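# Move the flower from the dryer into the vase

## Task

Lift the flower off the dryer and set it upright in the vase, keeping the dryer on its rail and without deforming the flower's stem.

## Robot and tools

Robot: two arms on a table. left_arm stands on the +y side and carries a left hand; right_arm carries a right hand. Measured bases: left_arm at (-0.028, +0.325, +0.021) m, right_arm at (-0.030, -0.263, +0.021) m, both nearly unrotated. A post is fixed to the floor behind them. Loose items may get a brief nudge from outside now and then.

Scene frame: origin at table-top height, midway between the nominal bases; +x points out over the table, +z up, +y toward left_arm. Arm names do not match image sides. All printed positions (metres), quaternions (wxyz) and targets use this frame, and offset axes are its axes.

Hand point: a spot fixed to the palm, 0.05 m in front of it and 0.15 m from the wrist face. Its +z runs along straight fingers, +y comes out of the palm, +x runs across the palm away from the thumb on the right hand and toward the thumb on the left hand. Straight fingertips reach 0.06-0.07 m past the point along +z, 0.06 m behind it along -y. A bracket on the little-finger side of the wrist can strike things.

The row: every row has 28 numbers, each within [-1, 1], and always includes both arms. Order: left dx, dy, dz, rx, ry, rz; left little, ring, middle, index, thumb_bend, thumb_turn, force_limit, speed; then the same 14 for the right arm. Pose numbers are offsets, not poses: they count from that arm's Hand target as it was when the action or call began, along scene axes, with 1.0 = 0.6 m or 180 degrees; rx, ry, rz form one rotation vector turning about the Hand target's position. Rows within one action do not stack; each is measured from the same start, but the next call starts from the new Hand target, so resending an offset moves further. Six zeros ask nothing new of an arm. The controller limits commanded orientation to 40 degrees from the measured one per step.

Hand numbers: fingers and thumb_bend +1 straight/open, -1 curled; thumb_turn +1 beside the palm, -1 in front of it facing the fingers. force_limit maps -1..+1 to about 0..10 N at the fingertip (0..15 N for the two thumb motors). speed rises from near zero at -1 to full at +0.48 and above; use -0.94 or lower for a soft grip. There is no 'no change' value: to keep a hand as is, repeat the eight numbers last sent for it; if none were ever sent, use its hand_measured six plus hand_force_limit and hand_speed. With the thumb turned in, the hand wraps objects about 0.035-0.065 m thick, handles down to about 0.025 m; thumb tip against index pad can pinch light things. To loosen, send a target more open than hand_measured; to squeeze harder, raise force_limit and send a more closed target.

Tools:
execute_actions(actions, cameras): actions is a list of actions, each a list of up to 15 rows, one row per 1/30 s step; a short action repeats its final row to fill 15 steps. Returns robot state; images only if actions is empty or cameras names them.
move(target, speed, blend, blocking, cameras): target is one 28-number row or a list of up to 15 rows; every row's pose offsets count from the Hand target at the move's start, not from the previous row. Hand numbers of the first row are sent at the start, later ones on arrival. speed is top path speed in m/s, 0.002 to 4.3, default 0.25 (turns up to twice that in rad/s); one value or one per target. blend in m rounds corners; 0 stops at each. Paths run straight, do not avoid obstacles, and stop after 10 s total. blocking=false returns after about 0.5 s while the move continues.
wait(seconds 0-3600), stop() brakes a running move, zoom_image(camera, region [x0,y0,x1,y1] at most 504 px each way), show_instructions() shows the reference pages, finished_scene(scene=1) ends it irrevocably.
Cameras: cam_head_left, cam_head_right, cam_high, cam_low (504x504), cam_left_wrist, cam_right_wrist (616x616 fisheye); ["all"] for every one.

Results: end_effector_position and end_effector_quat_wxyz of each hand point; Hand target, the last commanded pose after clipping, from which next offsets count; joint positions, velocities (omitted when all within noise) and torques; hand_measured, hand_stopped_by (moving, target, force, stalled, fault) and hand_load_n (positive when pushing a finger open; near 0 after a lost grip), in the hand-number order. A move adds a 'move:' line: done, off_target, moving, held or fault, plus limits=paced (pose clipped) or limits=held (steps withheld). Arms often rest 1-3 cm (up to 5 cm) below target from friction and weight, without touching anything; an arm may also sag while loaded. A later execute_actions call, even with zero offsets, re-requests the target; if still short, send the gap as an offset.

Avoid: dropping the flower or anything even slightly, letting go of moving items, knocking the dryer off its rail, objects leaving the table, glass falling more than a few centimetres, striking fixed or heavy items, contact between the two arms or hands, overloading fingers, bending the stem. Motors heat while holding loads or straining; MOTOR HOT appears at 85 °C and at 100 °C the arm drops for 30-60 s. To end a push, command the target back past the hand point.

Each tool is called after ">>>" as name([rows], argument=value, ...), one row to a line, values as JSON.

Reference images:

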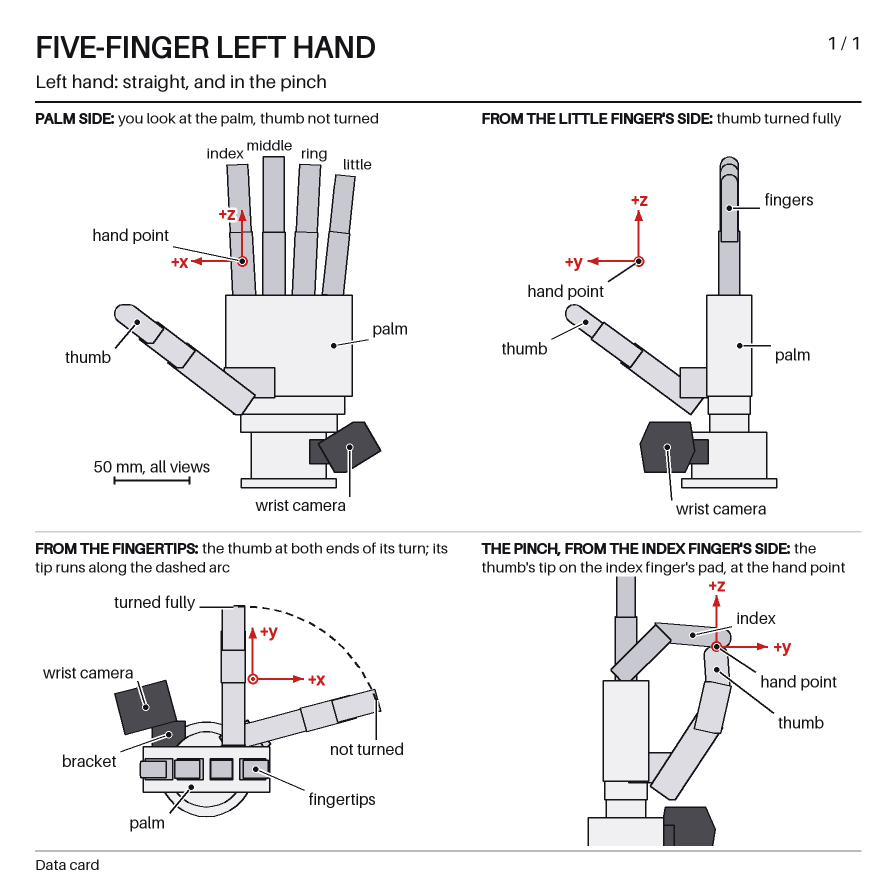

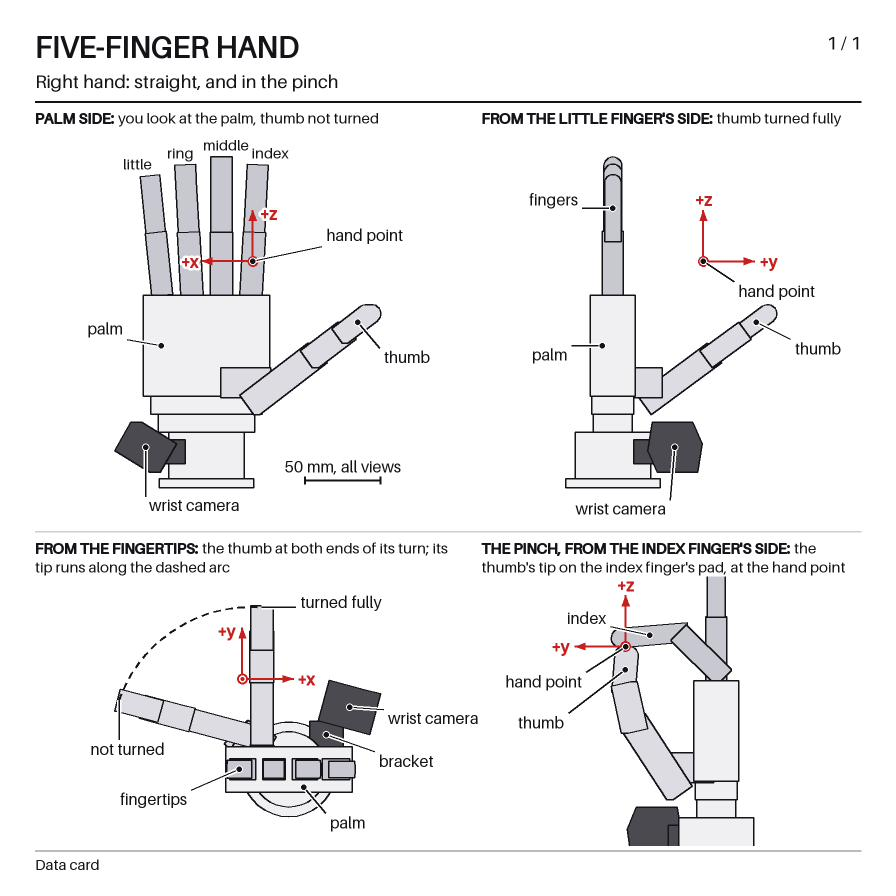

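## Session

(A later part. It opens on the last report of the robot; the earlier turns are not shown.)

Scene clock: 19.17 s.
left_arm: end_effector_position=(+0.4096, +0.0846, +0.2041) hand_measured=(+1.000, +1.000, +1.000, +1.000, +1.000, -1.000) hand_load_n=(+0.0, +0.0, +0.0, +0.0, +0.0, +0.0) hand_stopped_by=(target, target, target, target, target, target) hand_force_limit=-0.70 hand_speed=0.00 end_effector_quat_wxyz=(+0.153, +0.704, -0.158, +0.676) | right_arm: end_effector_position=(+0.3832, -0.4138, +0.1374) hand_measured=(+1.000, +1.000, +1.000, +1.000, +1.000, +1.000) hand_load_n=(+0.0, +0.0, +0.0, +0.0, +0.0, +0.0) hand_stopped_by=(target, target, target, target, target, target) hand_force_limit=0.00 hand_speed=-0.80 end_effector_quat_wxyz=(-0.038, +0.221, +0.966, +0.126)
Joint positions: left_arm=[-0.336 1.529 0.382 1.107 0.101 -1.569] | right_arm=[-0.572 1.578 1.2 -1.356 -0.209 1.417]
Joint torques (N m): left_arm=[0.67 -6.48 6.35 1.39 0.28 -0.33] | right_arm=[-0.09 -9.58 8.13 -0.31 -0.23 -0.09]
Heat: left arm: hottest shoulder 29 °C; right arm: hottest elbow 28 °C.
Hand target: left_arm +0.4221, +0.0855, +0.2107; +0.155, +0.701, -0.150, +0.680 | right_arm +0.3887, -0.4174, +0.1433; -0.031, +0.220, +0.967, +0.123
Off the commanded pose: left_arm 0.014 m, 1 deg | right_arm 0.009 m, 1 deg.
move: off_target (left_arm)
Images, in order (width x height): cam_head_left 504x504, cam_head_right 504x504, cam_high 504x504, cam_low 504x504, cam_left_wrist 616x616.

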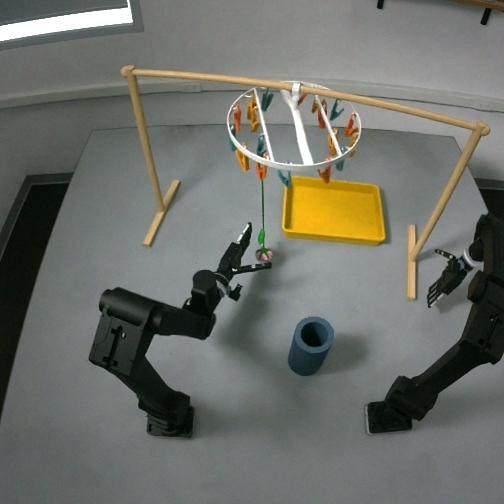

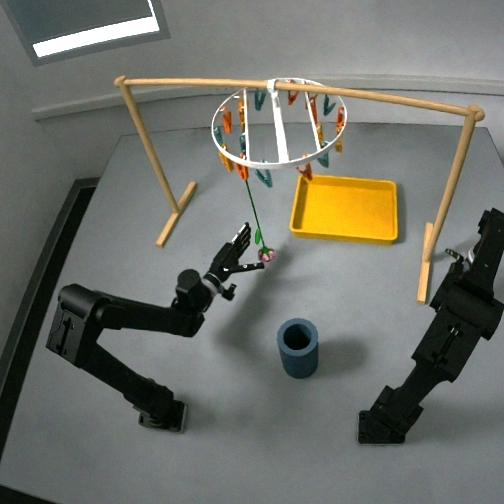

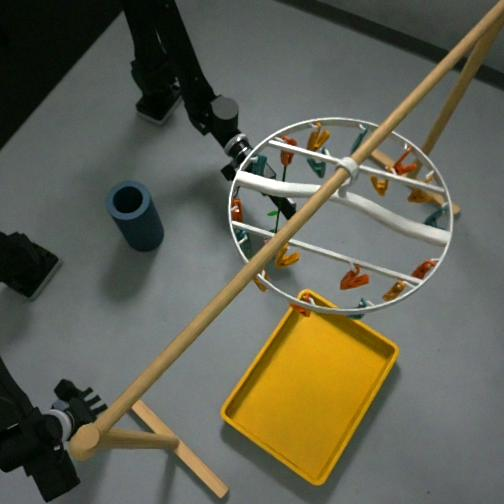

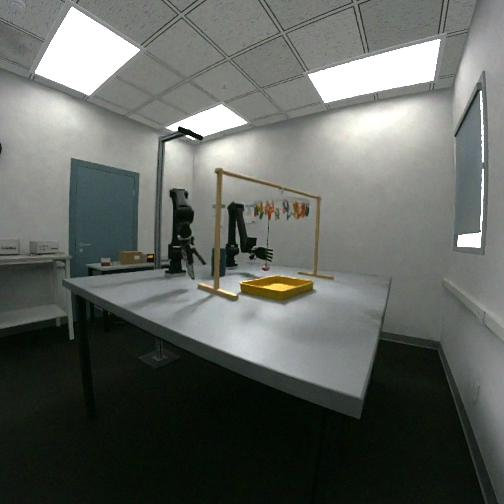

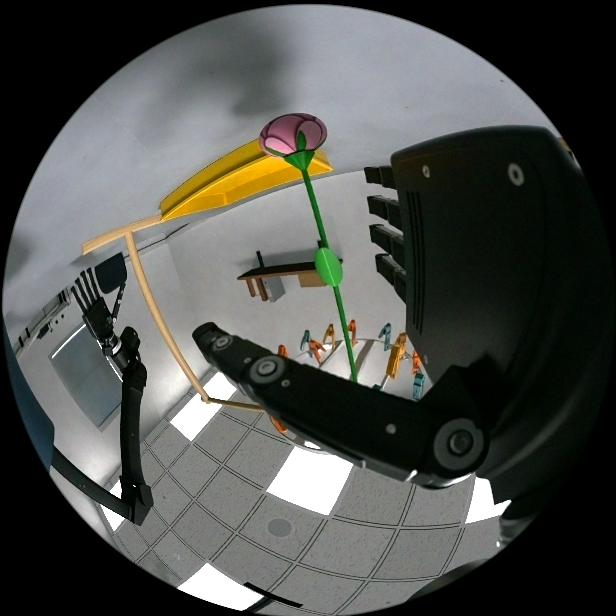

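>>> zoom_image(camera="cam_low", region=[245, 230, 285, 275])

>>> zoom_image(camera="cam_left_wrist", region=[240, 100, 400, 260])

Scaled by 11.200 from the camera's image (finer frame: 720x720).

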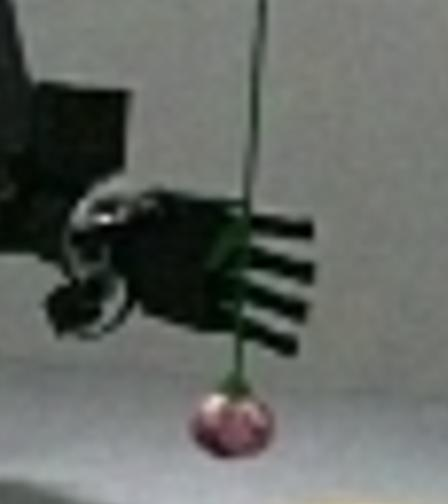

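Scaled by 3.150 from the camera's image (finer frame: 880x880).

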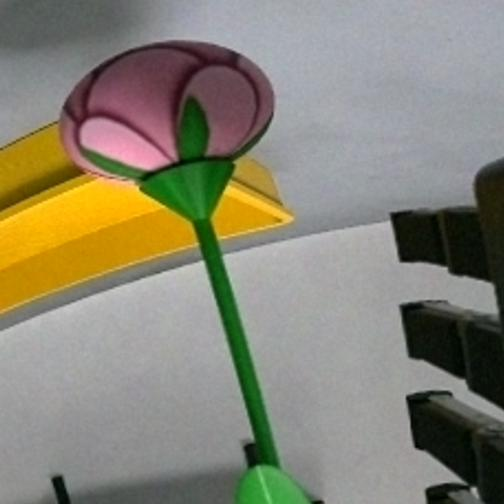

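>>> move(target=[0.0383,0.0043,-0.05,0,0,0,1,1,1,1,1,-1,-0.7,0,0,0,0,0,0,0,1,1,1,1,1,1,0,-0.8], speed=0.05, cameras=["cam_left_wrist","cam_head_left","cam_head_right","cam_low"])

>>> zoom_image(camera="cam_left_wrist", region=[180, 120, 480, 420])

>>> zoom_image(camera="cam_head_left", region=[220, 200, 290, 280])

>>> zoom_image(camera="cam_head_right", region=[220, 200, 290, 280])

>>> zoom_image(camera="cam_low", region=[245, 230, 285, 275])

Scene clock: 22.47 s.
left_arm: end_effector_position=(+0.4333, +0.0863, +0.1669) hand_measured=(+1.000, +1.000, +1.000, +1.000, +1.000, -1.000) hand_load_n=(+0.0, +0.0, +0.0, +0.0, +0.0, -0.5) hand_stopped_by=(target, target, target, target, target, target) hand_force_limit=-0.70 hand_speed=0.00 end_effector_quat_wxyz=(+0.152, +0.715, -0.158, +0.664) | right_arm: end_effector_position=(+0.3832, -0.4138, +0.1374) hand_measured=(+1.000, +1.000, +1.000, +1.000, +1.000, +1.000) hand_load_n=(+0.0, +0.0, +0.0, -0.5, +0.0, +0.0) hand_stopped_by=(target, target, target, target, target, target) hand_force_limit=0.00 hand_speed=-0.80 end_effector_quat_wxyz=(-0.038, +0.221, +0.966, +0.126)
Joint positions: left_arm=[-0.306 1.693 0.433 1.187 0.131 -1.569] | right_arm=[-0.572 1.578 1.2 -1.356 -0.209 1.417]
Joint torques (N m): left_arm=[0.67 -8 5.45 2.41 0.28 -0.32] | right_arm=[-0.09 -9.47 8.14 -0.29 -0.23 -0.09]
Heat: left arm: hottest shoulder 29 °C; right arm: hottest elbow 28 °C.
Hand target: left_arm +0.4450, +0.0879, +0.1808; +0.155, +0.701, -0.150, +0.680 | right_arm +0.3887, -0.4174, +0.1433; -0.031, +0.220, +0.967, +0.123
Off the commanded pose: left_arm 0.018 m, 3 deg | right_arm 0.009 m, 1 deg.
move: off_target (left_arm)
Images, in order (width x height): cam_head_left 504x504, cam_head_right 504x504, cam_low 504x504, cam_left_wrist 616x616.

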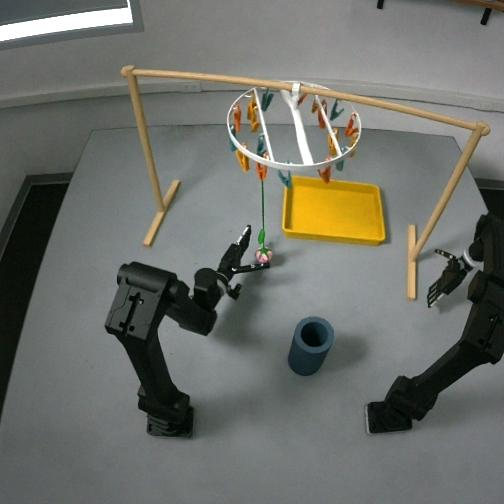

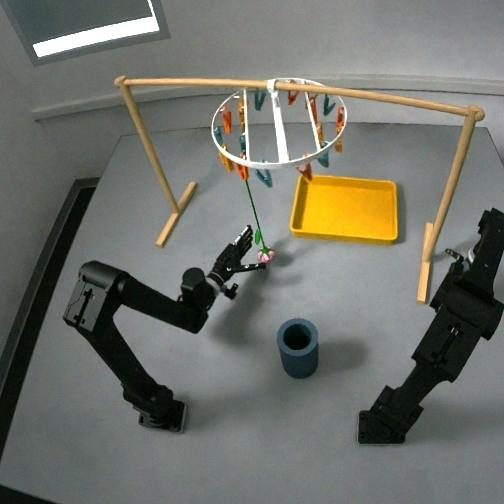

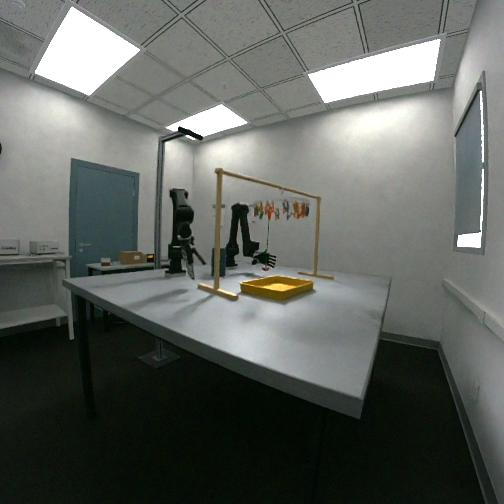

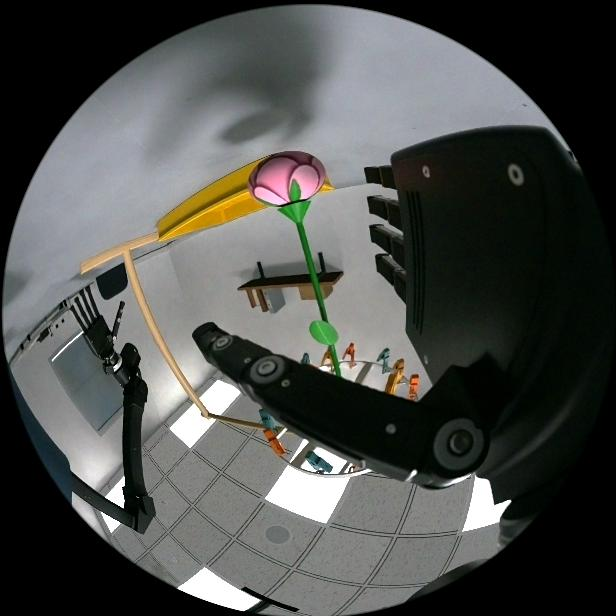

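Scaled by 1.680 from the camera's image (finer frame: 880x880).

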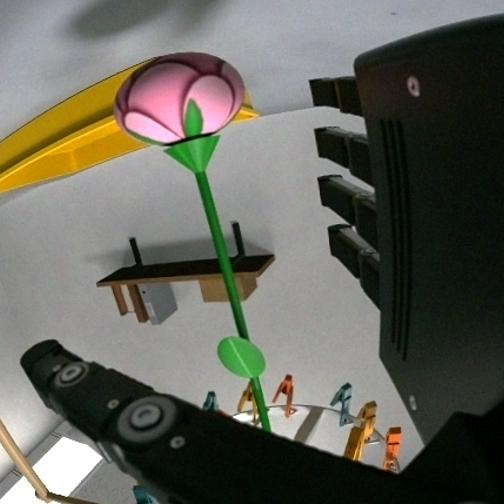

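Scaled by 6.300 from the camera's image (finer frame: 720x720).

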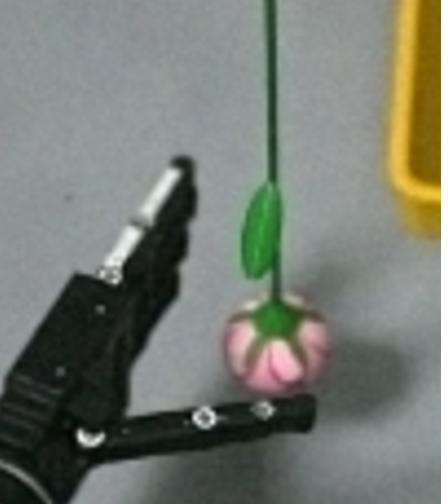

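Scaled by 6.300 from the camera's image (finer frame: 720x720).

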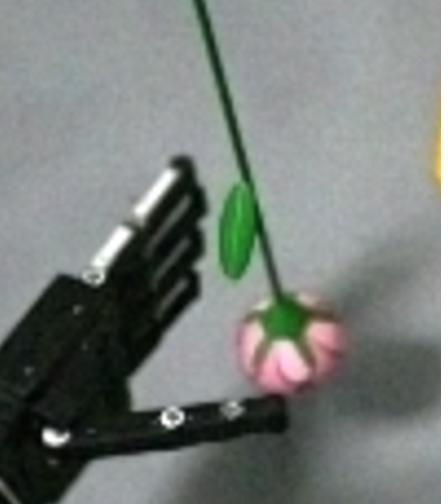

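Scaled by 11.200 from the camera's image (finer frame: 720x720).

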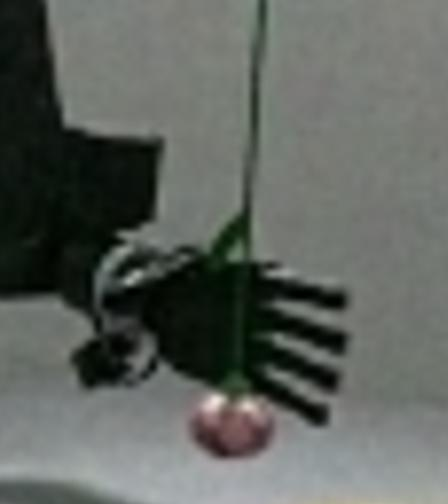

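>>> move(target=[0.0573,-0.021,0.005,-0.007,-0.015,0,1,1,1,1,1,-1,-0.7,0,0,0,0,0,0,0,1,1,1,1,1,1,0,-0.8], speed=0.05, cameras=["cam_left_wrist","cam_head_left","cam_head_right","cam_low"])

>>> zoom_image(camera="cam_left_wrist", region=[180, 120, 480, 420])

>>> zoom_image(camera="cam_head_left", region=[220, 200, 290, 280])

>>> zoom_image(camera="cam_head_right", region=[220, 200, 290, 280])

>>> zoom_image(camera="cam_low", region=[245, 230, 285, 275])

Scene clock: 24.57 s.
left_arm: end_effector_position=(+0.4694, +0.0749, +0.1718) hand_measured=(+1.000, +1.000, +1.000, +1.000, +1.000, -1.000) hand_load_n=(+0.0, +0.0, +0.0, +0.0, +0.0, +0.0) hand_stopped_by=(target, target, target, target, target, target) hand_force_limit=-0.70 hand_speed=0.00 end_effector_quat_wxyz=(+0.156, +0.696, -0.155, +0.684) | right_arm: end_effector_position=(+0.3832, -0.4138, +0.1374) hand_measured=(+1.000, +1.000, +1.000, +1.000, +1.000, +1.000) hand_load_n=(+0.0, +0.0, +0.0, +0.0, +0.0, +0.0) hand_stopped_by=(target, target, target, target, target, target) hand_force_limit=0.00 hand_speed=-0.80 end_effector_quat_wxyz=(-0.038, +0.221, +0.966, +0.126)
Joint positions: left_arm=[-0.306 1.784 0.541 1.227 0.13 -1.575] | right_arm=[-0.572 1.578 1.2 -1.356 -0.209 1.417]
Joint torques (N m): left_arm=[0.26 -9.17 5.48 2.4 0.1 -0.35] | right_arm=[-0.15 -9.52 8.16 -0.32 -0.23 -0.09]
Heat: left arm: hottest shoulder 29 °C; right arm: hottest elbow 28 °C.
Hand target: left_arm +0.4794, +0.0752, +0.1838; +0.160, +0.683, -0.146, +0.698 | right_arm +0.3887, -0.4174, +0.1433; -0.031, +0.220, +0.967, +0.123
Off the commanded pose: left_arm 0.016 m, 2 deg | right_arm 0.009 m, 1 deg.
move: off_target (left_arm)
Images, in order (width x height): cam_head_left 504x504, cam_head_right 504x504, cam_low 504x504, cam_left_wrist 616x616.

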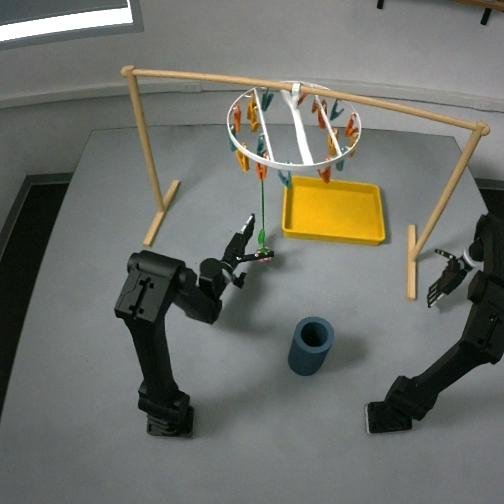

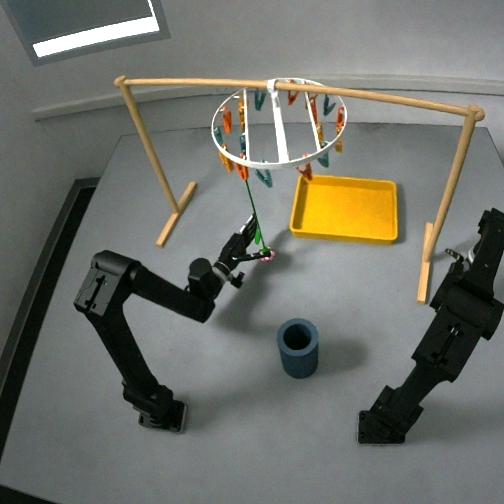

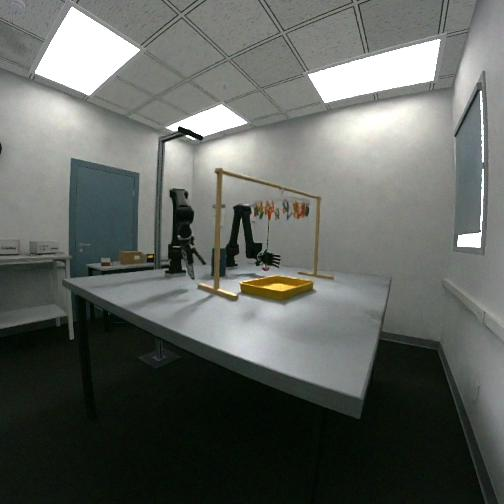

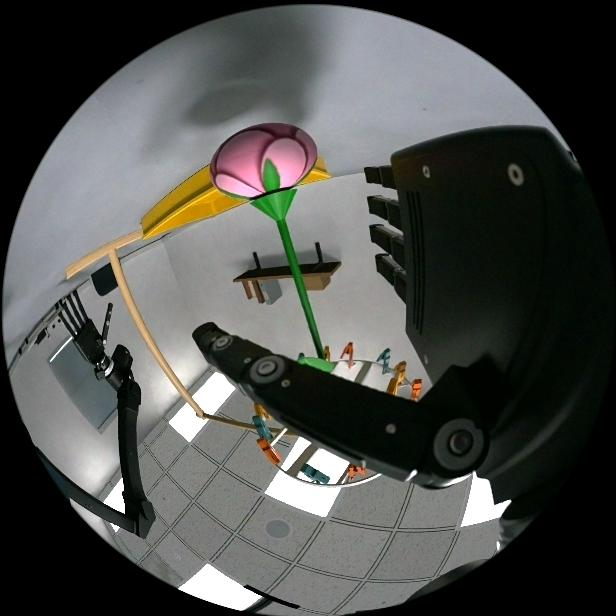

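Scaled by 1.680 from the camera's image (finer frame: 880x880).

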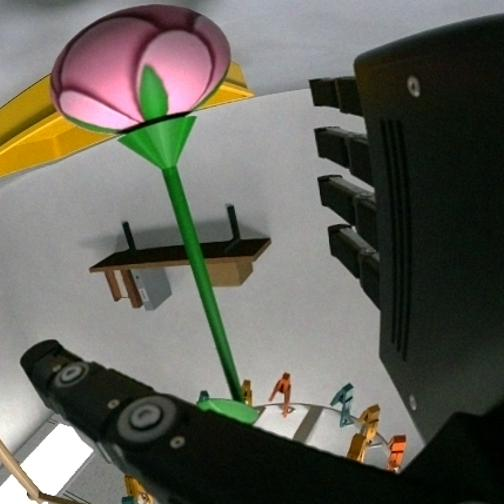

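Scaled by 6.300 from the camera's image (finer frame: 720x720).

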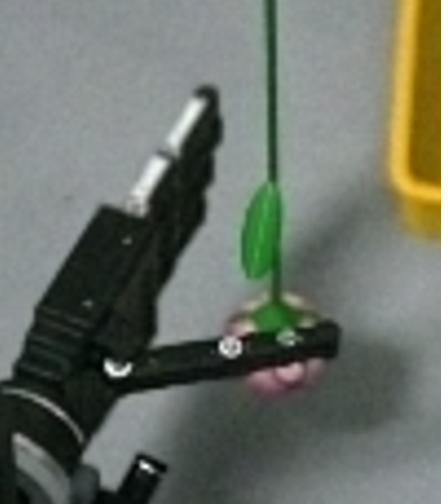

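Scaled by 6.300 from the camera's image (finer frame: 720x720).

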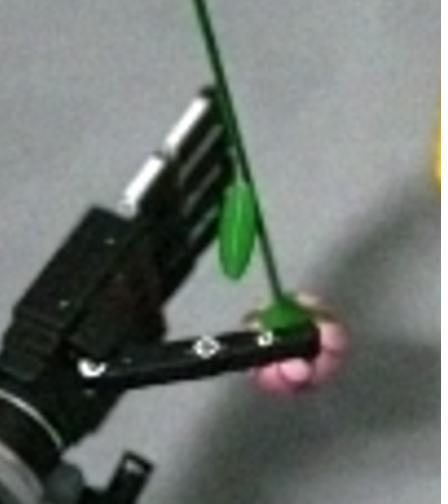

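Scaled by 11.200 from the camera's image (finer frame: 720x720).

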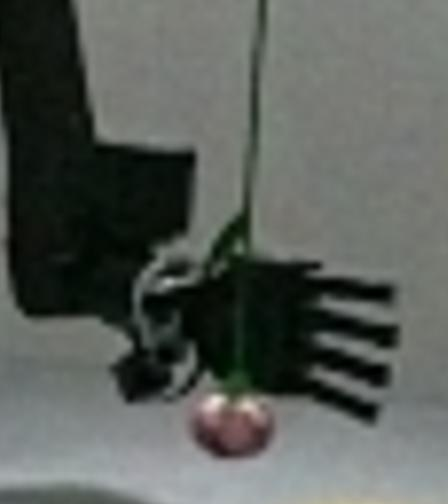

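>>> move(target=[0,0,0,0,0,0,1,1,0.05,0.05,1,-1,-0.7,-0.3,0,0,0,0,0,0,1,1,1,1,1,1,0,-0.8], speed=0.05, cameras=["cam_left_wrist","cam_head_left","cam_head_right","cam_low"])

>>> zoom_image(camera="cam_left_wrist", region=[180, 120, 480, 420])

>>> zoom_image(camera="cam_head_left", region=[220, 200, 290, 280])

>>> zoom_image(camera="cam_head_right", region=[220, 200, 290, 280])

>>> zoom_image(camera="cam_low", region=[245, 230, 285, 275])

Scene clock: 26.03 s.
left_arm: end_effector_position=(+0.4694, +0.0750, +0.1719) hand_measured=(+1.000, +1.000, +0.050, +0.050, +1.000, -1.000) hand_load_n=(+0.0, +0.0, +0.0, +0.0, +0.0, -0.5) hand_stopped_by=(target, target, target, target, target, target) hand_force_limit=-0.70 hand_speed=-0.30 end_effector_quat_wxyz=(+0.156, +0.696, -0.154, +0.684) | right_arm: end_effector_position=(+0.3832, -0.4138, +0.1374) hand_measured=(+1.000, +1.000, +1.000, +1.000, +1.000, +1.000) hand_load_n=(+0.0, +0.0, +0.0, +0.0, +0.0, +0.0) hand_stopped_by=(target, target, target, target, target, target) hand_force_limit=0.00 hand_speed=-0.80 end_effector_quat_wxyz=(-0.038, +0.221, +0.966, +0.126)
Joint positions: left_arm=[-0.306 1.784 0.541 1.227 0.13 -1.575] | right_arm=[-0.572 1.578 1.2 -1.356 -0.209 1.417]
Joint torques (N m): left_arm=[0.26 -9.17 5.46 2.4 0.1 -0.34] | right_arm=[-0.15 -9.58 8.13 -0.31 -0.23 -0.09]
Heat: left arm: hottest shoulder 29 °C; right arm: hottest elbow 28 °C.
Hand target: left_arm +0.4794, +0.0753, +0.1839; +0.159, +0.683, -0.146, +0.698 | right_arm +0.3887, -0.4174, +0.1433; -0.031, +0.220, +0.967, +0.123
Off the commanded pose: left_arm 0.016 m, 2 deg | right_arm 0.009 m, 1 deg.
move: done
Images, in order (width x height): cam_head_left 504x504, cam_head_right 504x504, cam_low 504x504, cam_left_wrist 616x616.

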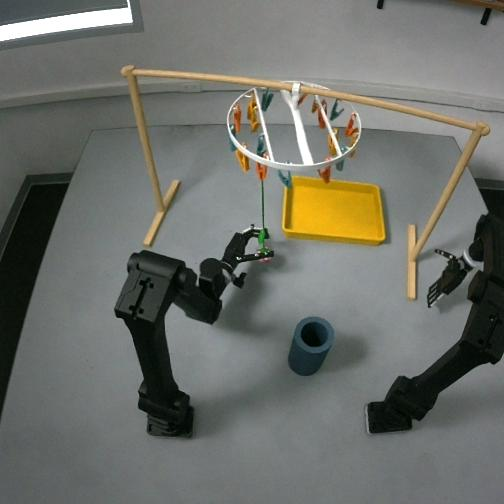

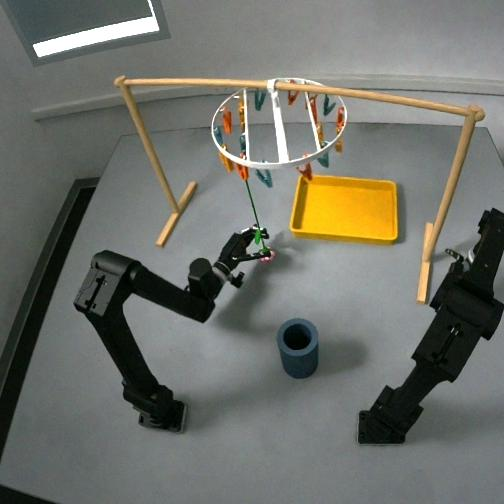

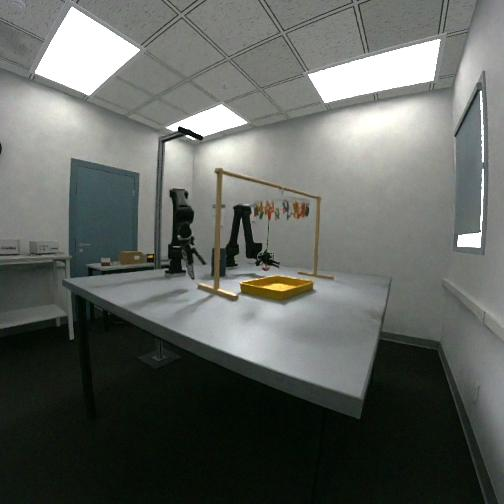

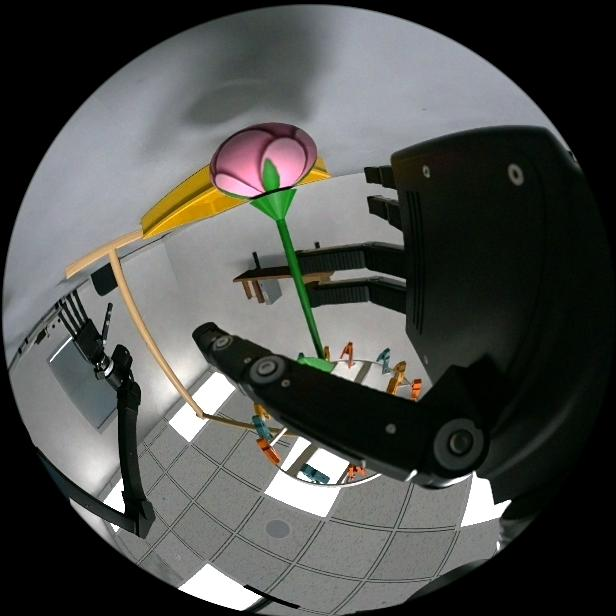

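Scaled by 1.680 from the camera's image (finer frame: 880x880).

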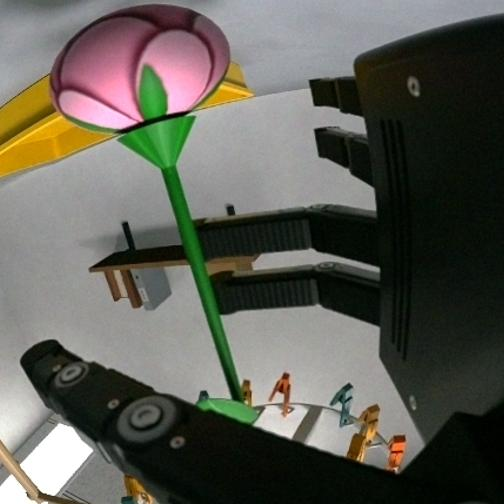

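Scaled by 6.300 from the camera's image (finer frame: 720x720).

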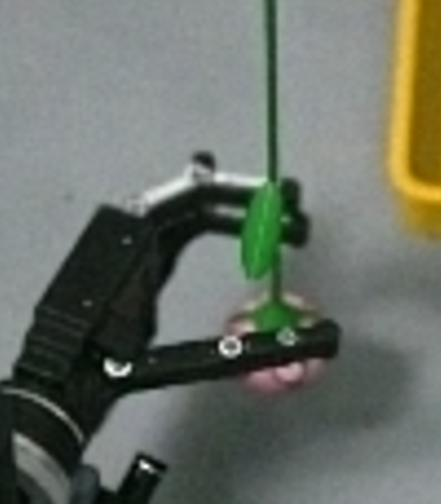

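Scaled by 6.300 from the camera's image (finer frame: 720x720).

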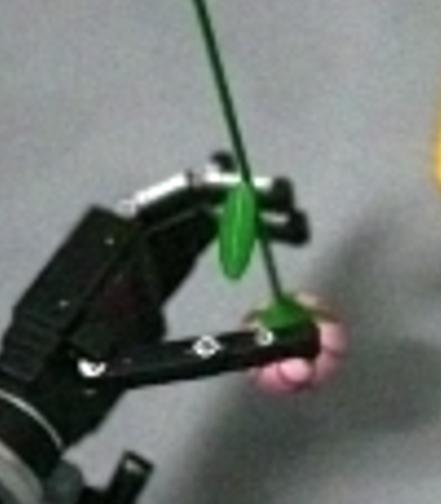

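Scaled by 11.200 from the camera's image (finer frame: 720x720).

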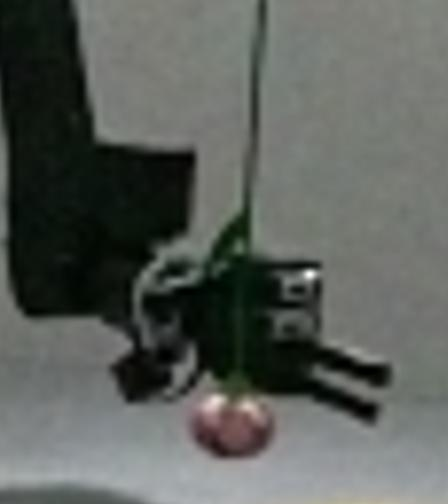

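>>> move(target=[0,0,0,0,0,0,1,1,0.05,0.05,0.03,-1,-0.7,-0.5,0,0,0,0,0,0,1,1,1,1,1,1,0,-0.8], speed=0.05, cameras=["cam_left_wrist","cam_head_left","cam_head_right","cam_low"])

>>> zoom_image(camera="cam_left_wrist", region=[220, 180, 400, 360])

>>> zoom_image(camera="cam_head_left", region=[220, 200, 290, 280])

>>> zoom_image(camera="cam_head_right", region=[220, 200, 290, 280])

>>> zoom_image(camera="cam_low", region=[245, 230, 285, 275])

Scene clock: 28.07 s.
left_arm: end_effector_position=(+0.4694, +0.0750, +0.1719) hand_measured=(+1.000, +1.000, +0.050, +0.050, +0.030, -1.000) hand_load_n=(+0.0, +0.0, +0.0, +0.0, +0.0, +0.0) hand_stopped_by=(target, target, target, target, target, target) hand_force_limit=-0.70 hand_speed=-0.50 end_effector_quat_wxyz=(+0.156, +0.696, -0.154, +0.684) | right_arm: end_effector_position=(+0.3832, -0.4138, +0.1374) hand_measured=(+1.000, +1.000, +1.000, +1.000, +1.000, +1.000) hand_load_n=(+0.0, +0.0, +0.0, +0.0, +0.0, +0.0) hand_stopped_by=(target, target, target, target, target, target) hand_force_limit=0.00 hand_speed=-0.80 end_effector_quat_wxyz=(-0.038, +0.221, +0.966, +0.126)
Joint positions: left_arm=[-0.306 1.784 0.541 1.227 0.13 -1.575] | right_arm=[-0.572 1.578 1.2 -1.356 -0.209 1.417]
Joint torques (N m): left_arm=[0.32 -9.17 5.48 2.4 0.1 -0.33] | right_arm=[-0.15 -9.58 8.16 -0.31 -0.23 -0.09]
Heat: left arm: hottest shoulder 29 °C; right arm: hottest elbow 28 °C.
Hand target: left_arm +0.4794, +0.0753, +0.1839; +0.159, +0.683, -0.146, +0.698 | right_arm +0.3887, -0.4174, +0.1433; -0.031, +0.220, +0.967, +0.123
Off the commanded pose: left_arm 0.016 m, 2 deg | right_arm 0.009 m, 1 deg.
move: done
Images, in order (width x height): cam_head_left 504x504, cam_head_right 504x504, cam_low 504x504, cam_left_wrist 616x616.

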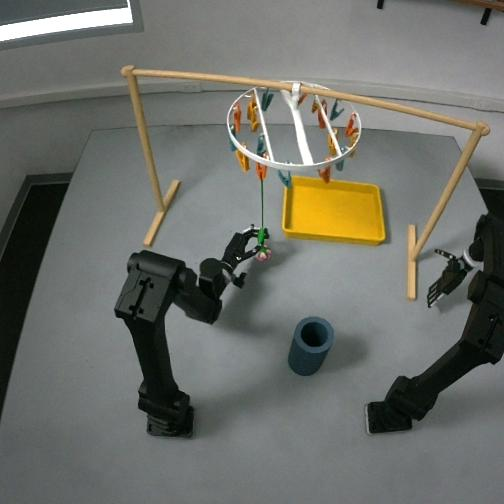

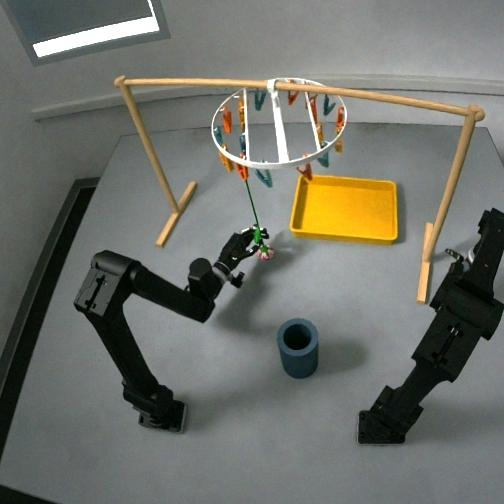

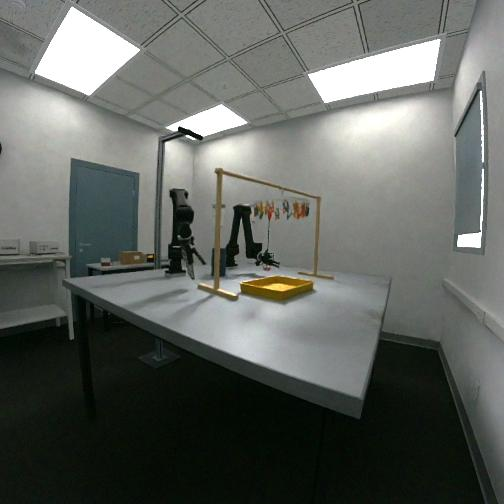

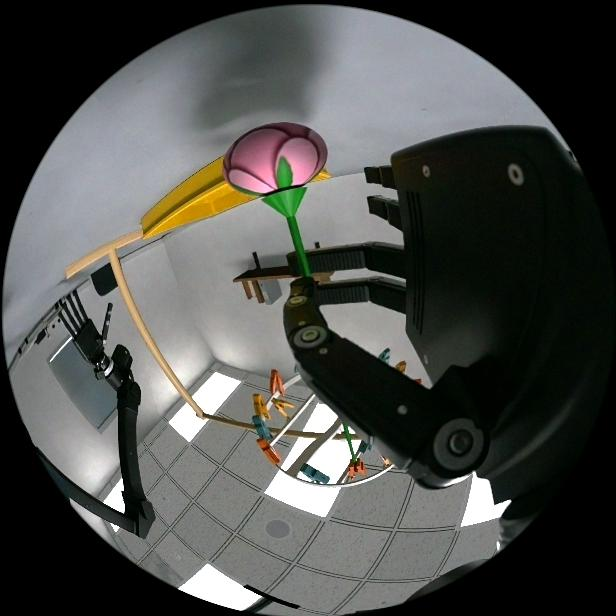

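Scaled by 2.800 from the camera's image (finer frame: 880x880).

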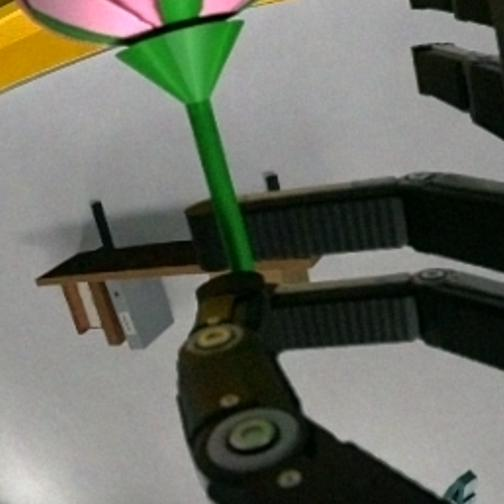

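Scaled by 6.300 from the camera's image (finer frame: 720x720).

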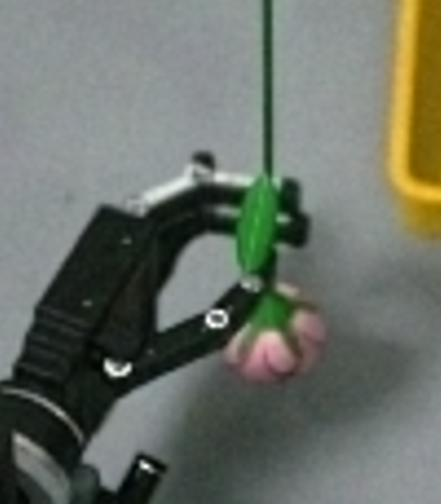

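Scaled by 6.300 from the camera's image (finer frame: 720x720).

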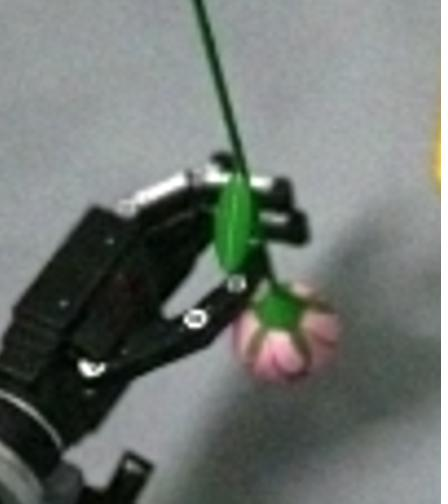

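Scaled by 11.200 from the camera's image (finer frame: 720x720).

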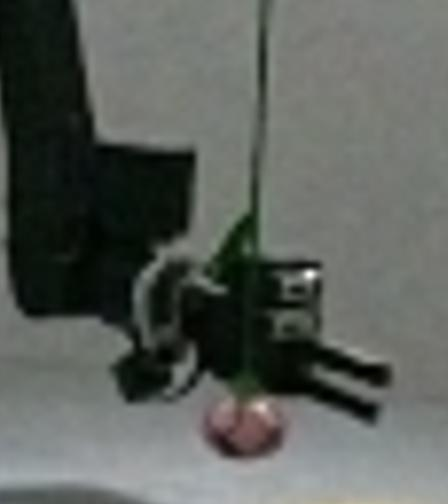

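>>> move(target=[0,0,0,0,0,0,1,1,-0.3,-0.3,0.03,-1,-0.6,-0.93,0,0,0,0,0,0,1,1,1,1,1,1,0,-0.8], speed=0.05, cameras=["cam_left_wrist","cam_head_left","cam_head_right","cam_low"])

>>> zoom_image(camera="cam_left_wrist", region=[220, 180, 400, 360])

>>> zoom_image(camera="cam_head_left", region=[220, 200, 290, 280])

>>> zoom_image(camera="cam_low", region=[245, 230, 285, 275])

Scene clock: 29.70 s.
left_arm: end_effector_position=(+0.4694, +0.0750, +0.1719) hand_measured=(+1.000, +1.000, -0.158, -0.172, +0.030, -1.000) hand_load_n=(+0.0, +0.0, +2.5, +2.5, +0.5, +0.0) hand_stopped_by=(target, target, force, force, target, target) hand_force_limit=-0.60 hand_speed=-0.93 end_effector_quat_wxyz=(+0.156, +0.696, -0.154, +0.684) | right_arm: end_effector_position=(+0.3832, -0.4138, +0.1374) hand_measured=(+1.000, +1.000, +1.000, +1.000, +1.000, +1.000) hand_load_n=(+0.0, +0.0, +0.5, +0.0, +0.0, +0.5) hand_stopped_by=(target, target, target, target, target, target) hand_force_limit=0.00 hand_speed=-0.80 end_effector_quat_wxyz=(-0.038, +0.221, +0.966, +0.126)
Joint positions: left_arm=[-0.306 1.784 0.541 1.227 0.13 -1.575] | right_arm=[-0.572 1.578 1.2 -1.356 -0.209 1.417]
Joint torques (N m): left_arm=[0.21 -9.17 5.48 2.4 0.1 -0.33] | right_arm=[-0.21 -9.52 8.14 -0.28 -0.22 -0.09]
Heat: left arm: hottest shoulder 29 °C; right arm: hottest elbow 29 °C.
Hand target: left_arm +0.4794, +0.0753, +0.1839; +0.160, +0.683, -0.146, +0.698 | right_arm +0.3887, -0.4174, +0.1433; -0.031, +0.220, +0.967, +0.123
Off the commanded pose: left_arm 0.016 m, 2 deg | right_arm 0.009 m, 1 deg.
move: done
Images, in order (width x height): cam_head_left 504x504, cam_head_right 504x504, cam_low 504x504, cam_left_wrist 616x616.

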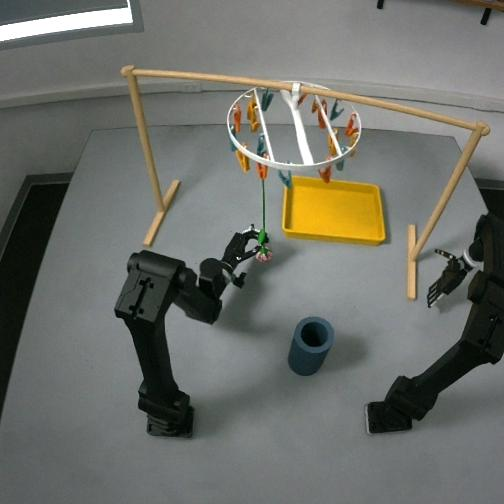

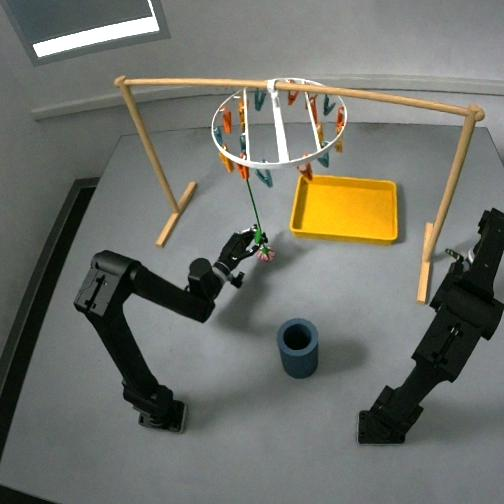

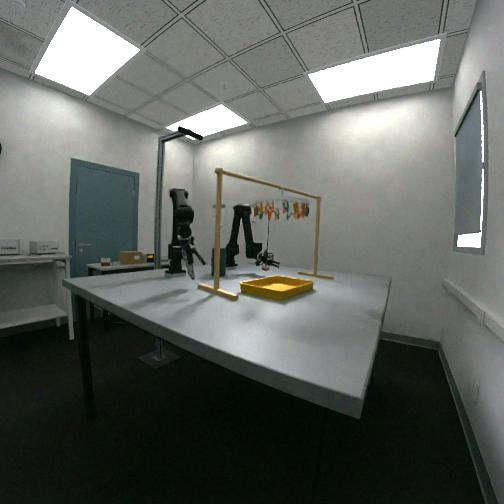

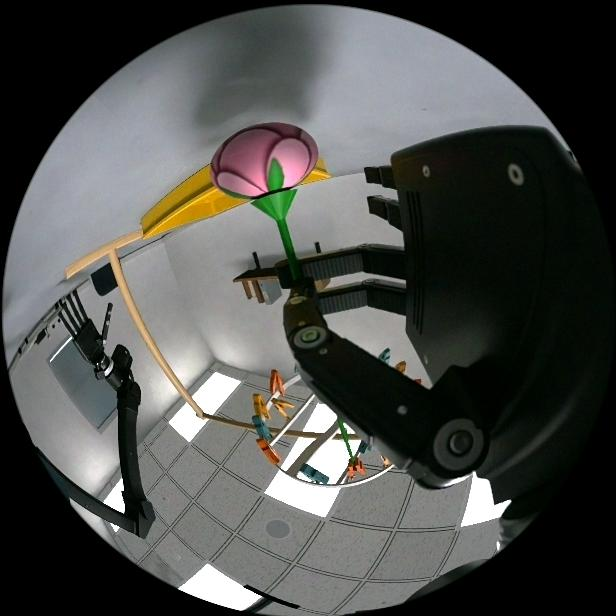

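Scaled by 2.800 from the camera's image (finer frame: 880x880).

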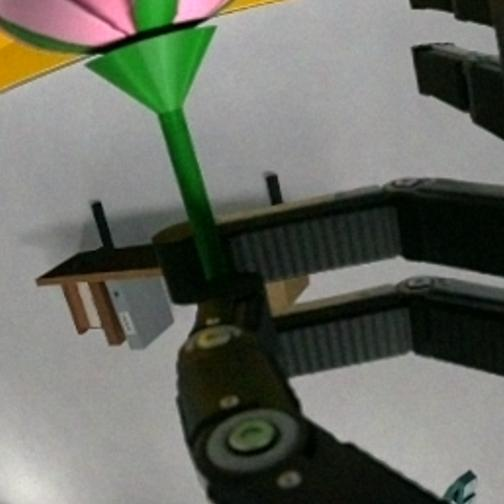

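Scaled by 6.300 from the camera's image (finer frame: 720x720).

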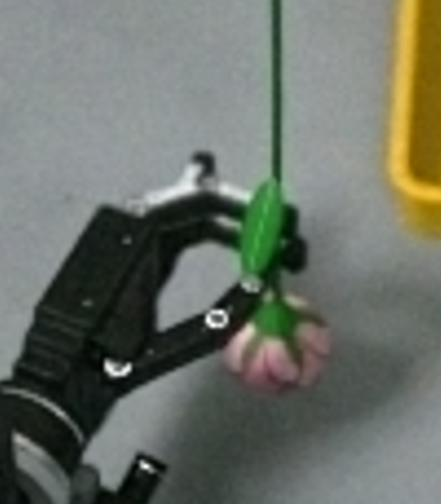

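Scaled by 11.200 from the camera's image (finer frame: 720x720).

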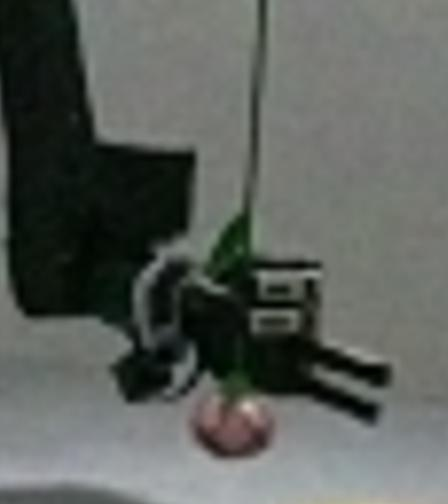

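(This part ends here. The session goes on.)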